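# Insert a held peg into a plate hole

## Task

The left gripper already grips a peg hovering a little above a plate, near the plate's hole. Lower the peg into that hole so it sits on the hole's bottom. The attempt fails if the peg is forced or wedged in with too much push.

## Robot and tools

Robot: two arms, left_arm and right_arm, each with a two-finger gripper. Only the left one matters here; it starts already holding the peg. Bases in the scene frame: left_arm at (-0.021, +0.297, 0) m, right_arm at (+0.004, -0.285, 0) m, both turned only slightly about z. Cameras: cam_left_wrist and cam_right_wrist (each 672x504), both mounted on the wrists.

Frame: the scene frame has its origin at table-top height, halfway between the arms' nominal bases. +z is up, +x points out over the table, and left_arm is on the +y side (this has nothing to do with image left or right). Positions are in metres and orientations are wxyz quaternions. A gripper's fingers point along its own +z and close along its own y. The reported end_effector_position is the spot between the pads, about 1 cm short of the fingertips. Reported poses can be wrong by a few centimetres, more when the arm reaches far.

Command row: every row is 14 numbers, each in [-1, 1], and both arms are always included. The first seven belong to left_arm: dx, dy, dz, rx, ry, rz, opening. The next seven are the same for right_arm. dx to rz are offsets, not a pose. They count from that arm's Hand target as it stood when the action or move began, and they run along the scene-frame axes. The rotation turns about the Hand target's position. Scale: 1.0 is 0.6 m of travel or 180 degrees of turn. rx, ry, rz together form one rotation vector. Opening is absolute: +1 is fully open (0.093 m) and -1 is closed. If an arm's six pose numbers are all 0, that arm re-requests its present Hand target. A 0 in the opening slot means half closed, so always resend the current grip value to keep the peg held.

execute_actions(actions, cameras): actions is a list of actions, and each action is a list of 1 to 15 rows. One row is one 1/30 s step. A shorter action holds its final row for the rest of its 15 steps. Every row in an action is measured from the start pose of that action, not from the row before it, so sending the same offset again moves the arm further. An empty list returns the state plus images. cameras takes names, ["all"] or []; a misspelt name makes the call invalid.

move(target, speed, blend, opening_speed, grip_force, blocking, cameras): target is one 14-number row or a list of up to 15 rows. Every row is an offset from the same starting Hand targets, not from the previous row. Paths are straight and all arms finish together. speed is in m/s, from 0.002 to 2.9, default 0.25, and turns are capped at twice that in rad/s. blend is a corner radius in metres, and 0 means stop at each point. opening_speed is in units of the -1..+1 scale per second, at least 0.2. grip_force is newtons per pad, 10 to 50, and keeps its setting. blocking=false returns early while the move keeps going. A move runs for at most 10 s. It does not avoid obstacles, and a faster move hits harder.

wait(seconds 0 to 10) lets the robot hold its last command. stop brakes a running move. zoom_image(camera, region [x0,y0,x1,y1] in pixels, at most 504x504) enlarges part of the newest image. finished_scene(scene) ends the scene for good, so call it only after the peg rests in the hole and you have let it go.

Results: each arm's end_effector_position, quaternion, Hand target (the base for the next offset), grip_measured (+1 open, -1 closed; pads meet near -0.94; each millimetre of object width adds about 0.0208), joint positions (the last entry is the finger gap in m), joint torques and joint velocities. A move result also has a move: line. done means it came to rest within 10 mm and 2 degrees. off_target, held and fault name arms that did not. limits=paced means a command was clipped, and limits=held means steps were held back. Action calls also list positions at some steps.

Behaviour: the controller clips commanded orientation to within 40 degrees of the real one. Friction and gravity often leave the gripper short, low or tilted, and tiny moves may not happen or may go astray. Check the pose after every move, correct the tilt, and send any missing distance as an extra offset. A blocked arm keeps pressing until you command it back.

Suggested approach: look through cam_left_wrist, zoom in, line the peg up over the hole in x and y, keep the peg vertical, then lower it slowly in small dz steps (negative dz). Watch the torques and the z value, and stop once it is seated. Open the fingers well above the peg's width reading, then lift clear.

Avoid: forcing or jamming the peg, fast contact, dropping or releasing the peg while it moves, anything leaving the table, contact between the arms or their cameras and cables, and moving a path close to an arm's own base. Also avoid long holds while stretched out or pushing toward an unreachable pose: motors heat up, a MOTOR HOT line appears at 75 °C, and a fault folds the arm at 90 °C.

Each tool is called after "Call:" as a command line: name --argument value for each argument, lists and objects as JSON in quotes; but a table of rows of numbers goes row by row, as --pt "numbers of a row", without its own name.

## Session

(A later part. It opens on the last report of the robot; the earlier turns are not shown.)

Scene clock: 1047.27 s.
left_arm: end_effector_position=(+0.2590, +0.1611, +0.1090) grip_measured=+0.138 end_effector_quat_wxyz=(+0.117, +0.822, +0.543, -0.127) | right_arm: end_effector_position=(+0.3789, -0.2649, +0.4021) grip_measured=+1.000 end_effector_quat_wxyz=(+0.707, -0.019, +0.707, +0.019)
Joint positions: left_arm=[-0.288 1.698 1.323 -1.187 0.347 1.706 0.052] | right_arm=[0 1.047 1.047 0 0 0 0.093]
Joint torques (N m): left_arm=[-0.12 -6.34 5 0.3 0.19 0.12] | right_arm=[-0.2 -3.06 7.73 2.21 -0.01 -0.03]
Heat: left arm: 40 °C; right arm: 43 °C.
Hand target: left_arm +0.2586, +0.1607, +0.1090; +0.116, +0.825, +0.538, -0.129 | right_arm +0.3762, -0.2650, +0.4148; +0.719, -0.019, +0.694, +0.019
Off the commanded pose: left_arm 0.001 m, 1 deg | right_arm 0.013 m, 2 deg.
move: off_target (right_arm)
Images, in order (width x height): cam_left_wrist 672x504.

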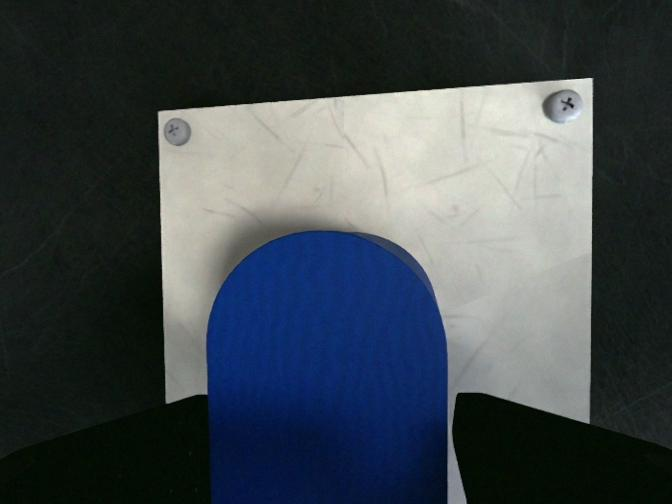

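Call:
move --pt "0 0 0 0 0 0 1 0 0 0 0 0 0 1" --pt "0 0 0.2 0 0 0 1 -0.1975 0.2417 -0.4383 0 0 0.46 1" --speed 0.2 --opening_speed 1.0 --cameras '["all"]'

Scene clock: 1093.73 s.
left_arm: end_effector_position=(+0.2591, +0.1611, +0.2116) grip_measured=+0.999 end_effector_quat_wxyz=(+0.129, +0.822, +0.543, -0.116) | right_arm: end_effector_position=(+0.2606, -0.1216, +0.1454) grip_measured=+1.000 end_effector_quat_wxyz=(+0.509, -0.457, +0.540, +0.489)
Joint positions: left_arm=[-0.288 1.695 1.729 -1.562 0.347 1.7 0.093] | right_arm=[-0.071 1.71 0.344 1.343 -1.485 0.04 0.093]
Joint torques (N m): left_arm=[0.01 -9.25 7.04 0.33 0.22 -0.13] | right_arm=[0.2 -3.92 4.1 2.14 -0.37 0.09]
Heat: left arm: 39 °C; right arm: 42 °C.
Hand target: left_arm +0.2586, +0.1607, +0.2292; +0.117, +0.825, +0.538, -0.129 | right_arm +0.2577, -0.1201, +0.1517; +0.527, -0.473, +0.509, +0.490
Off the commanded pose: left_arm 0.017 m, 2 deg | right_arm 0.007 m, 4 deg.
joint sent to its limit (left arm) — joint 4 (wrist pitch), lower limit. The joint targets are off in orientation, not in position.
move: off_target (left_arm, right_arm)

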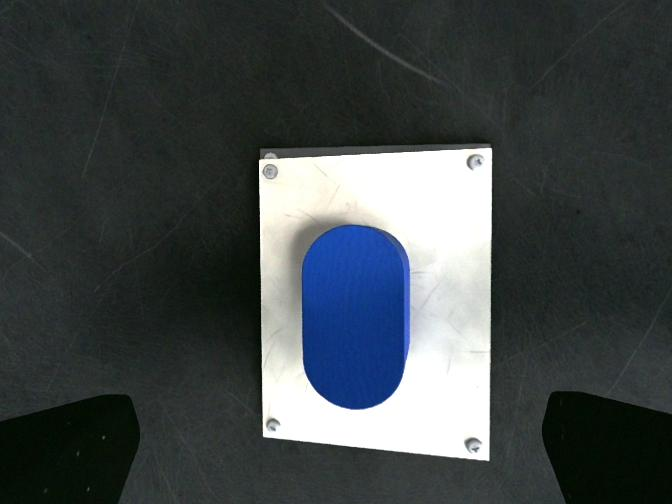

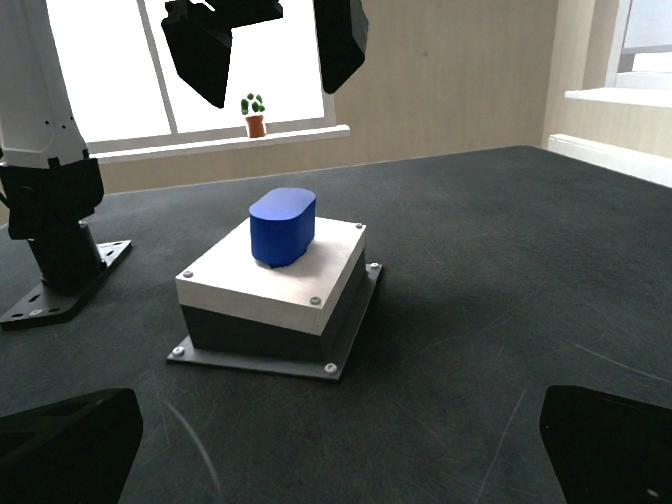

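Excellent view.

Call:
zoom_image --camera "cam_right_wrist" --region '[200, 170, 380, 320]'

Scaled by 2.800 from the camera's 672x504 image, which has a finer 960x720 frame.

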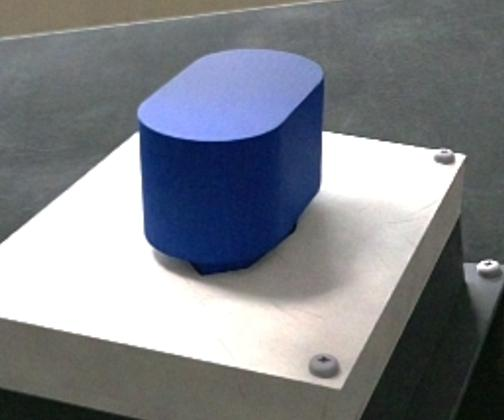

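Call:
move --target '[-0.018,-0.021,-0.125,0.109,-0.016,0,-0.9413,0,0,0,0,0,0,1]' --speed 0.15 --cameras '["cam_right_wrist"]'

Call:
zoom_image --camera "cam_right_wrist" --region '[200, 120, 380, 300]'

Scene clock: 1152.23 s.
left_arm: end_effector_position=(+0.2459, +0.1499, +0.1572) grip_measured=-0.940 end_effector_quat_wxyz=(-0.013, +0.837, +0.546, -0.019) | right_arm: end_effector_position=(+0.2606, -0.1216, +0.1454) grip_measured=+1.000 end_effector_quat_wxyz=(+0.509, -0.457, +0.540, +0.490)
Joint positions: left_arm=[-0.514 1.736 1.597 -1.474 0.021 1.495 0] | right_arm=[-0.071 1.71 0.344 1.343 -1.485 0.042 0.093]
Joint torques (N m): left_arm=[-0.61 -6.75 3.99 0.48 -0.09 -0.09] | right_arm=[0.21 -3.89 4.08 2.15 -0.33 0.07]
Heat: left arm: 44 °C; right arm: 39 °C.
Hand target: left_arm +0.2479, +0.1480, +0.1541; -0.012, +0.836, +0.548, -0.015 | right_arm +0.2577, -0.1201, +0.1517; +0.527, -0.473, +0.509, +0.490
Off the commanded pose: left_arm 0.004 m, 1 deg | right_arm 0.007 m, 5 deg.
move: off_target (right_arm)
Images, in order (width x height): cam_right_wrist 672x504.

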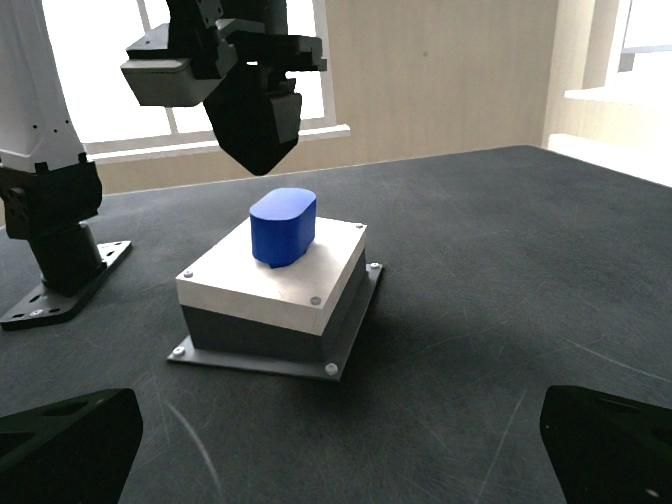

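Scaled by 2.800 from the camera's 672x504 image, which has a finer 960x720 frame.

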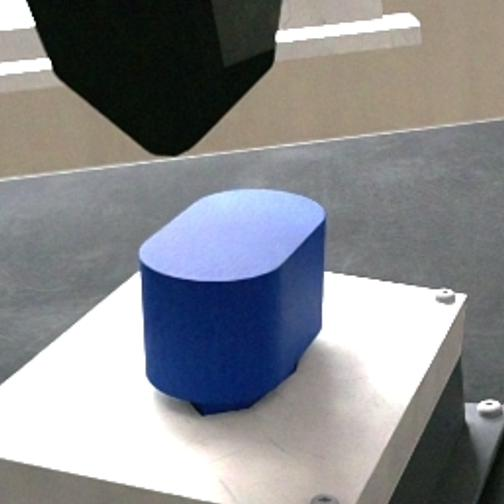

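Call:
move --pt "0.015 -0.005 -0.04 0 0 0 -0.9413 0 0 0 0 0 0.46 1" --pt "0.015 -0.005 -0.075 0 0 0 -0.9413 0 0 0 0 0 0 1" --speed '[0.1,0.04]' --cameras '["cam_right_wrist"]'

Call:
zoom_image --camera "cam_right_wrist" --region '[200, 120, 380, 300]'

Scene clock: 1182.17 s.
left_arm: end_effector_position=(+0.2535, +0.1460, +0.1291) grip_measured=-0.940 end_effector_quat_wxyz=(-0.004, +0.838, +0.546, -0.014) | right_arm: end_effector_position=(+0.2583, -0.1212, +0.1452) grip_measured=+1.000 end_effector_quat_wxyz=(+0.504, -0.470, +0.529, +0.496)
Joint positions: left_arm=[-0.514 1.744 1.495 -1.342 0.02 1.494 0] | right_arm=[-0.071 1.719 0.36 1.329 -1.522 0.021 0.093]
Joint torques (N m): left_arm=[-0.16 -4.46 1.35 0.96 -0.09 -0.09] | right_arm=[0.2 -5.85 2.99 1.85 0.07 0.06]
Heat: left arm: 40 °C; right arm: 37 °C.
Hand target: left_arm +0.2568, +0.1449, +0.1091; -0.012, +0.836, +0.549, -0.015 | right_arm +0.2577, -0.1201, +0.1517; +0.526, -0.473, +0.509, +0.490
Off the commanded pose: left_arm 0.020 m, 1 deg | right_arm 0.007 m, 4 deg.
move: off_target (left_arm, right_arm); limits=paced
Images, in order (width x height): cam_right_wrist 672x504.

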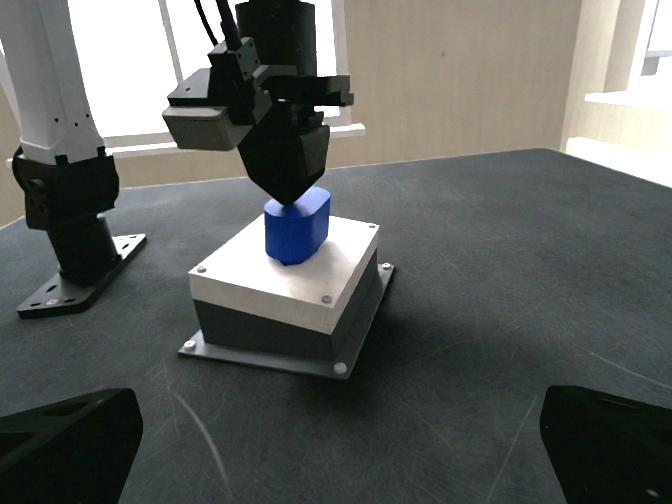

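Scaled by 2.800 from the camera's 672x504 image, which has a finer 960x720 frame.

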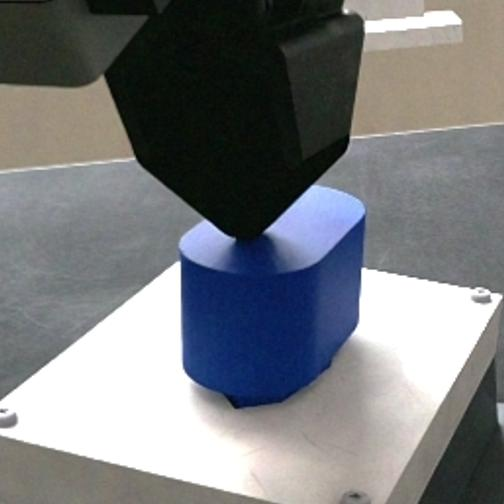

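Call:
move --pt "0 0 0.06 0 0 0 -0.9413 0 0 0 0 0 0 1" --pt "0.0227 0.054 0.06 0 0 0 -0.9413 0 0 0 0 0 0 1" --pt "0.0227 0.054 0.0 0 0 0 -0.9413 0 0 0 0 0 0 1" --speed '[0.1,0.1,0.05]' --cameras '["cam_right_wrist"]'

Call:
zoom_image --camera "cam_right_wrist" --region '[200, 120, 380, 300]'

Scene clock: 1210.50 s.
left_arm: end_effector_position=(+0.2658, +0.1779, +0.1299) grip_measured=-0.940 end_effector_quat_wxyz=(-0.006, +0.831, +0.556, -0.012) | right_arm: end_effector_position=(+0.2584, -0.1212, +0.1459) grip_measured=+1.000 end_effector_quat_wxyz=(+0.503, -0.470, +0.529, +0.496)
Joint positions: left_arm=[-0.408 1.737 1.49 -1.348 0.013 1.576 0] | right_arm=[-0.071 1.719 0.36 1.337 -1.522 0.031 0.093]
Joint torques (N m): left_arm=[0.2 -4.31 1.2 1.03 -0.05 0.18] | right_arm=[0.2 -5.45 2.91 1.94 0.08 0.05]
Heat: left arm: 38 °C; right arm: 35 °C.
Hand target: left_arm +0.2704, +0.1774, +0.1091; -0.012, +0.836, +0.548, -0.015 | right_arm +0.2576, -0.1201, +0.1517; +0.526, -0.473, +0.509, +0.490
Off the commanded pose: left_arm 0.021 m, 1 deg | right_arm 0.006 m, 4 deg.
move: off_target (left_arm, right_arm)
Images, in order (width x height): cam_right_wrist 672x504.

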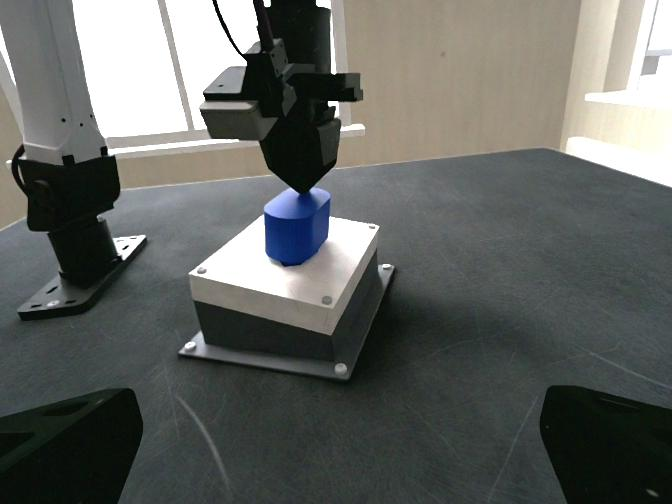

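Scaled by 2.800 from the camera's 672x504 image, which has a finer 960x720 frame.

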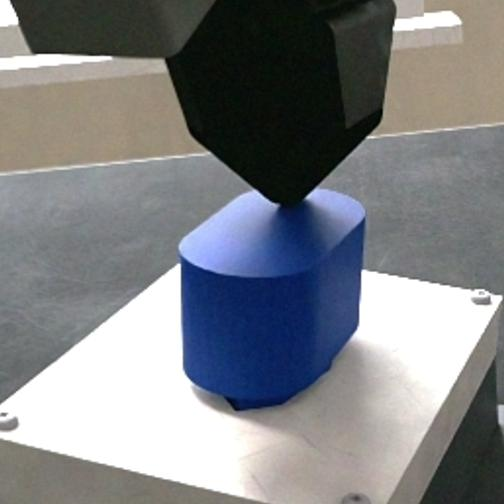

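Call:
move --pt "0 0 0.15 0 0 0 -0.9413 0 0 0 0 0 0 1" --speed 0.15 --cameras '["all"]'

Call:
zoom_image --camera "cam_right_wrist" --region '[240, 170, 350, 290]'

Scene clock: 1224.60 s.
left_arm: end_effector_position=(+0.2699, +0.1763, +0.1835) grip_measured=-0.940 end_effector_quat_wxyz=(-0.003, +0.831, +0.556, -0.009) | right_arm: end_effector_position=(+0.2584, -0.1212, +0.1459) grip_measured=+1.000 end_effector_quat_wxyz=(+0.503, -0.470, +0.529, +0.496)
Joint positions: left_arm=[-0.408 1.767 1.741 -1.559 0.013 1.576 0] | right_arm=[-0.071 1.719 0.36 1.337 -1.522 0.031 0.093]
Joint torques (N m): left_arm=[0.25 -9.65 6.78 0.13 -0.05 0.17] | right_arm=[0.21 -5.48 2.92 1.94 0.07 0.05]
Heat: left arm: 37 °C; right arm: 35 °C.
Hand target: left_arm +0.2704, +0.1774, +0.1991; -0.012, +0.836, +0.549, -0.015 | right_arm +0.2576, -0.1201, +0.1517; +0.526, -0.473, +0.509, +0.490
Off the commanded pose: left_arm 0.016 m, 2 deg | right_arm 0.006 m, 4 deg.
joint sent to its limit (left arm) — joint 4 (wrist pitch), lower limit. The joint targets are off in orientation, not in position.
move: off_target (left_arm, right_arm)

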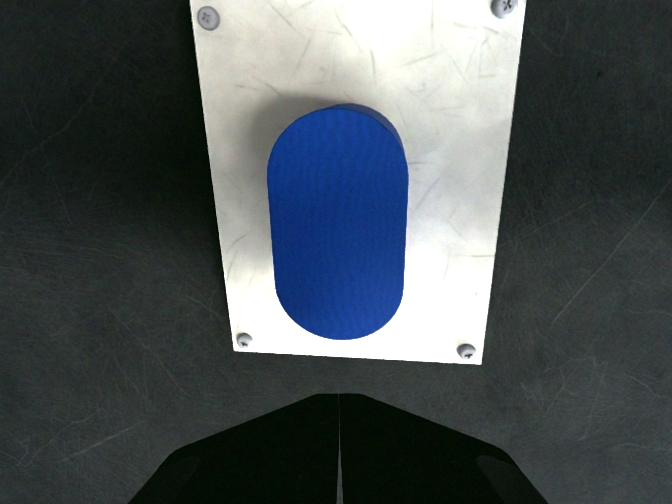

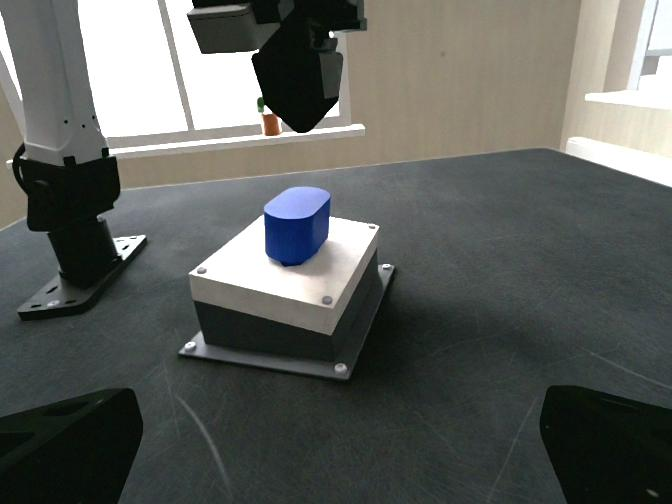

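Scaled by 4.200 from the camera's 672x504 image, which has a finer 960x720 frame.

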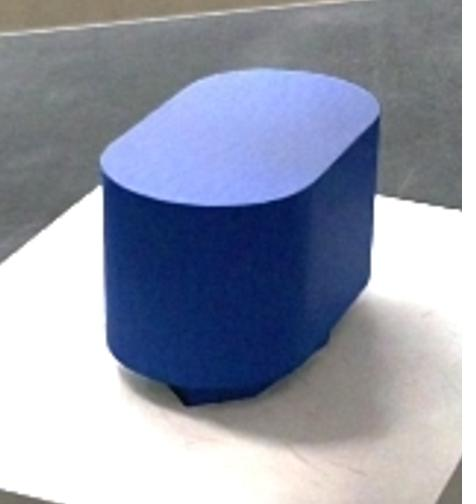

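Call:
move --pt "0.051 -0.06 -0.02 0 0 0 -0.9413 0 0 0 0 0 0 1" --pt "0.051 -0.06 -0.14 0 0 0 -0.9413 0 0 0 0 0 0 1" --speed 0.15 --blend '[0.01,0]' --cameras '["all"]'

Call:
zoom_image --camera "cam_right_wrist" --region '[220, 120, 400, 300]'

Scene clock: 1273.20 s.
left_arm: end_effector_position=(+0.2999, +0.1435, +0.1148) grip_measured=-0.940 end_effector_quat_wxyz=(-0.020, +0.838, +0.545, -0.020) | right_arm: end_effector_position=(+0.2584, -0.1212, +0.1459) grip_measured=+1.000 end_effector_quat_wxyz=(+0.503, -0.470, +0.529, +0.496)
Joint positions: left_arm=[-0.462 1.943 1.693 -1.374 0.012 1.548 0] | right_arm=[-0.071 1.719 0.36 1.337 -1.522 0.031 0.093]
Joint torques (N m): left_arm=[-0.53 -9.57 3.85 0.47 -0.03 -0.13] | right_arm=[0.2 -5.46 2.91 1.94 0.07 0.05]
Heat: left arm: 46 °C; right arm: 35 °C.
Hand target: left_arm +0.3010, +0.1414, +0.1151; -0.012, +0.836, +0.549, -0.015 | right_arm +0.2576, -0.1201, +0.1517; +0.526, -0.473, +0.509, +0.490
Off the commanded pose: left_arm 0.002 m, 1 deg | right_arm 0.006 m, 4 deg.
move: off_target (right_arm)

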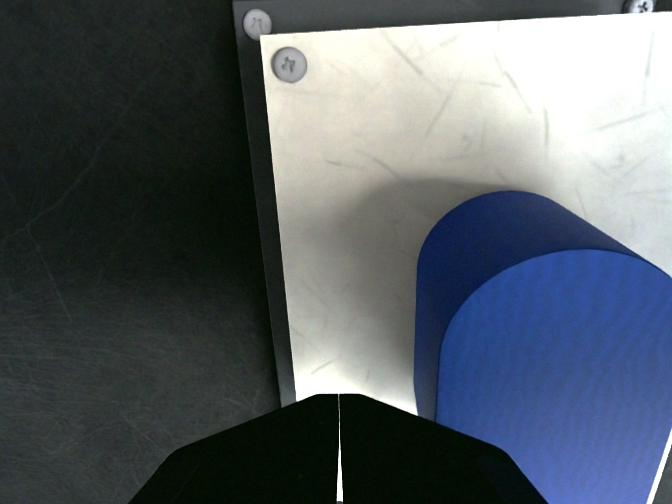

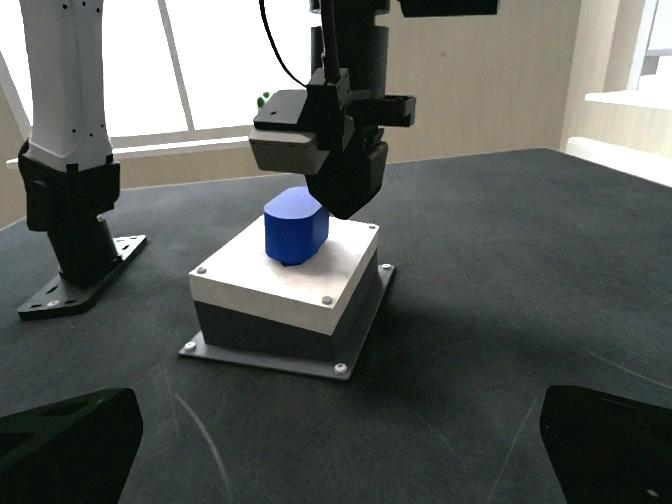

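Scaled by 2.800 from the camera's 672x504 image, which has a finer 960x720 frame.

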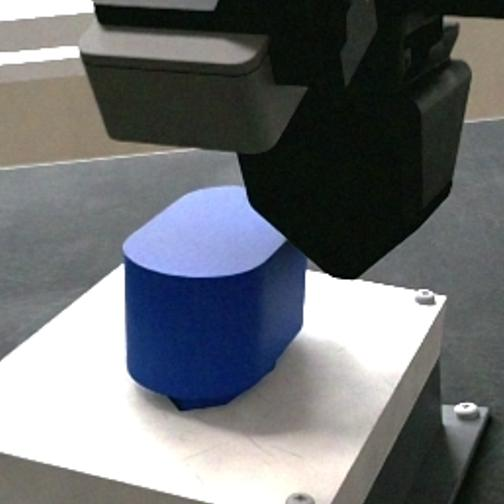

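Call:
move --pt "-0.0078 -0.018 0 0 0 0 -0.9413 0 0 0 0 0 0 1" --pt "-0.0232 -0.0118 0 0 0 0 -0.9413 0 0 0 0 0 0 1" --pt "-0.0337 -0.0073 0 0 0 0 -0.9413 0 0 0 0 0 0 1" --speed '[0.1,0.06,0.04]' --blend '[0.005,0.002,0]' --cameras '["all"]'

Call:
zoom_image --camera "cam_right_wrist" --region '[220, 120, 400, 300]'

Scene clock: 1292.63 s.
left_arm: end_effector_position=(+0.2921, +0.1364, +0.1122) grip_measured=-0.940 end_effector_quat_wxyz=(-0.007, +0.837, +0.546, -0.007) | right_arm: end_effector_position=(+0.2584, -0.1212, +0.1459) grip_measured=+1.000 end_effector_quat_wxyz=(+0.503, -0.470, +0.529, +0.496)
Joint positions: left_arm=[-0.493 1.895 1.619 -1.315 0.006 1.514 0] | right_arm=[-0.071 1.719 0.36 1.337 -1.522 0.031 0.093]
Joint torques (N m): left_arm=[-0.92 -10.78 2.89 0.11 0.06 -0.13] | right_arm=[0.2 -5.46 2.91 1.94 0.08 0.05]
Heat: left arm: 44 °C; right arm: 34 °C.
Hand target: left_arm +0.2808, +0.1371, +0.1151; -0.012, +0.836, +0.549, -0.015 | right_arm +0.2576, -0.1201, +0.1517; +0.526, -0.473, +0.509, +0.490
Off the commanded pose: left_arm 0.012 m, 1 deg | right_arm 0.006 m, 4 deg.
move: off_target (left_arm, right_arm)

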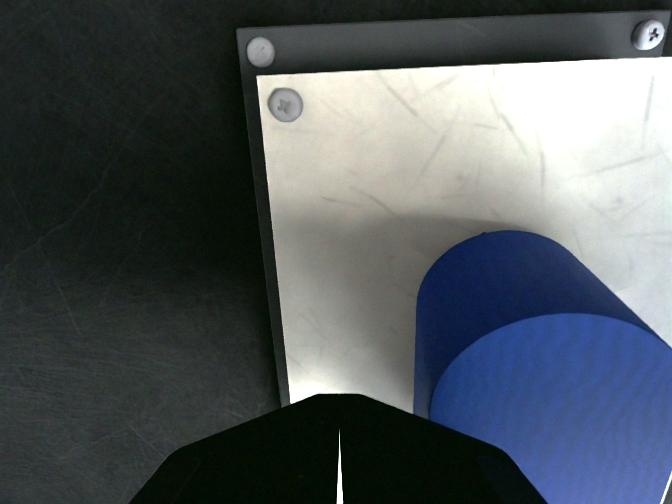

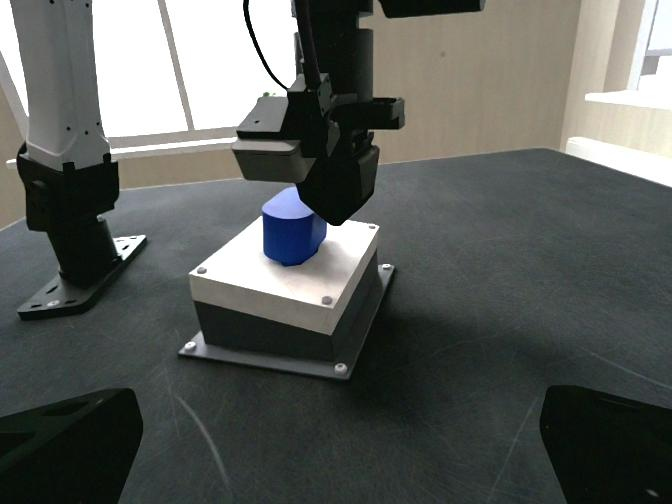

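Scaled by 2.800 from the camera's 672x504 image, which has a finer 960x720 frame.

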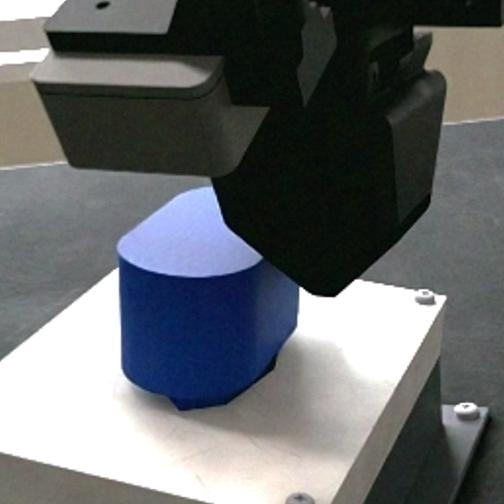

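Call:
move --target '[-0.0122,0.0052,0,0,0,0,-0.9413,0,0,0,0,0,0,1]' --speed 0.04 --cameras '["cam_right_wrist"]'

Call:
zoom_image --camera "cam_right_wrist" --region '[220, 120, 400, 300]'

Scene clock: 1301.93 s.
left_arm: end_effector_position=(+0.2916, +0.1367, +0.1129) grip_measured=-0.940 end_effector_quat_wxyz=(+0.005, +0.837, +0.547, -0.001) | right_arm: end_effector_position=(+0.2584, -0.1212, +0.1459) grip_measured=+1.000 end_effector_quat_wxyz=(+0.503, -0.470, +0.529, +0.496)
Joint positions: left_arm=[-0.493 1.866 1.583 -1.28 0.006 1.513 0] | right_arm=[-0.071 1.719 0.36 1.337 -1.522 0.031 0.093]
Joint torques (N m): left_arm=[-1.03 -10.59 2.89 -0.14 0.04 -0.14] | right_arm=[0.2 -5.45 2.92 1.94 0.08 0.05]
Heat: left arm: 46 °C; right arm: 34 °C.
Hand target: left_arm +0.2735, +0.1402, +0.1151; -0.012, +0.836, +0.548, -0.015 | right_arm +0.2576, -0.1201, +0.1517; +0.526, -0.473, +0.509, +0.490
Off the commanded pose: left_arm 0.019 m, 3 deg | right_arm 0.006 m, 4 deg.
move: off_target (left_arm, right_arm)
Images, in order (width x height): cam_right_wrist 672x504.

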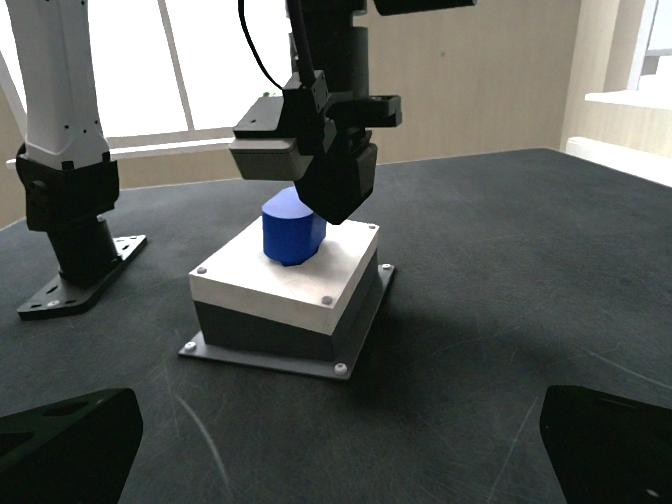

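Scaled by 2.800 from the camera's 672x504 image, which has a finer 960x720 frame.

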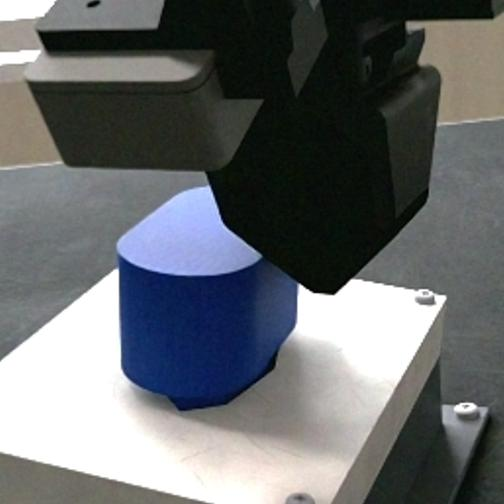

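Call:
zoom_image --camera "cam_right_wrist" --region '[170, 220, 400, 390]'

Scaled by 2.191 from the camera's 672x504 image, which has a finer 960x720 frame.

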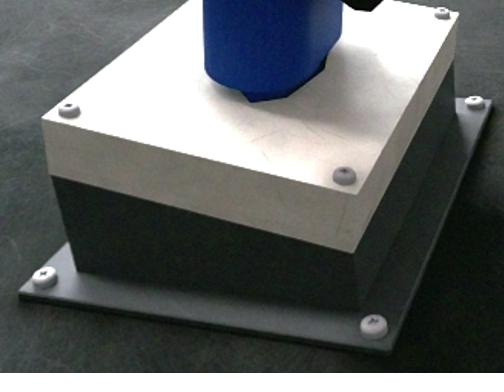

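Call:
move --pt "0.05 -0.021 0 0 0 0 -0.9413 0 0 0 0 0 0 1" --pt "0.05 -0.021 0.1 0 0 0 -0.9413 0 0 0 0 0 0 1" --speed 0.1 --cameras '["all"]'

Call:
zoom_image --camera "cam_right_wrist" --region '[170, 170, 400, 340]'

Scene clock: 1350.00 s.
left_arm: end_effector_position=(+0.3029, +0.1309, +0.1644) grip_measured=-0.940 end_effector_quat_wxyz=(-0.011, +0.837, +0.547, -0.010) | right_arm: end_effector_position=(+0.2584, -0.1212, +0.1459) grip_measured=+1.000 end_effector_quat_wxyz=(+0.503, -0.470, +0.529, +0.496)
Joint positions: left_arm=[-0.493 1.972 1.932 -1.559 0.006 1.513 0] | right_arm=[-0.071 1.719 0.36 1.337 -1.522 0.031 0.093]
Joint torques (N m): left_arm=[-0.36 -9.83 6.89 0.17 0.05 -0.09] | right_arm=[0.2 -5.48 2.91 1.94 0.08 0.05]
Heat: left arm: 47 °C; right arm: 34 °C.
Hand target: left_arm +0.3034, +0.1276, +0.1751; -0.012, +0.836, +0.548, -0.015 | right_arm +0.2576, -0.1201, +0.1517; +0.526, -0.473, +0.509, +0.490
Off the commanded pose: left_arm 0.011 m, 1 deg | right_arm 0.006 m, 4 deg.
joint sent to its limit (left arm) — joint 4 (wrist pitch), lower limit. The joint targets still meet the commanded pose.
move: off_target (left_arm, right_arm)

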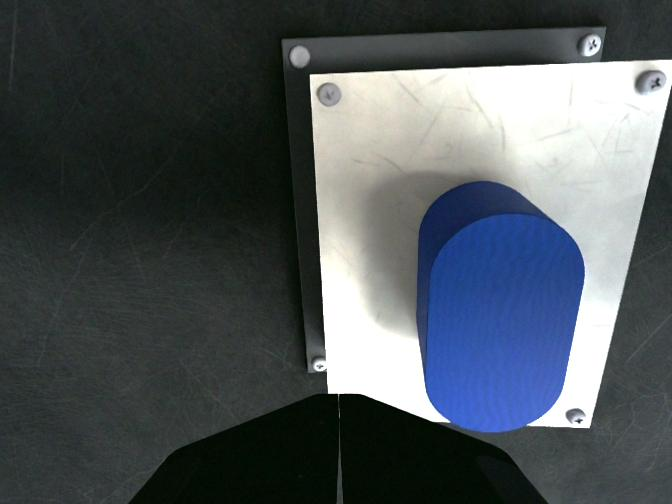

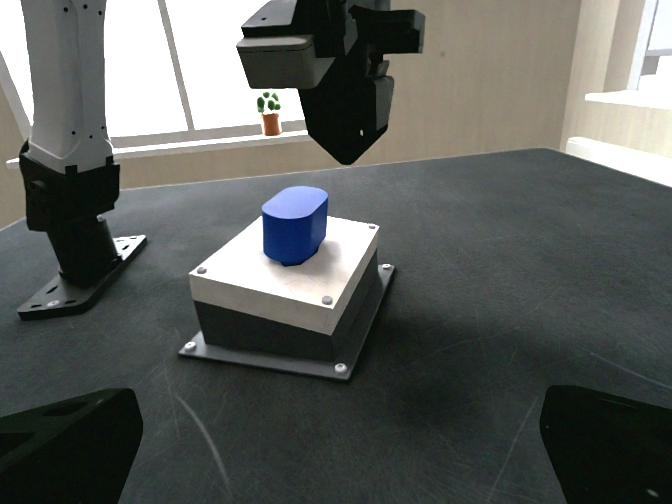

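Scaled by 2.191 from the camera's 672x504 image, which has a finer 960x720 frame.

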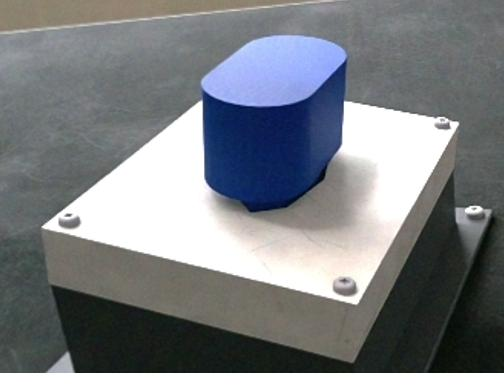

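Call:
finished_scene --scene 3

The scene is finished: the task was done.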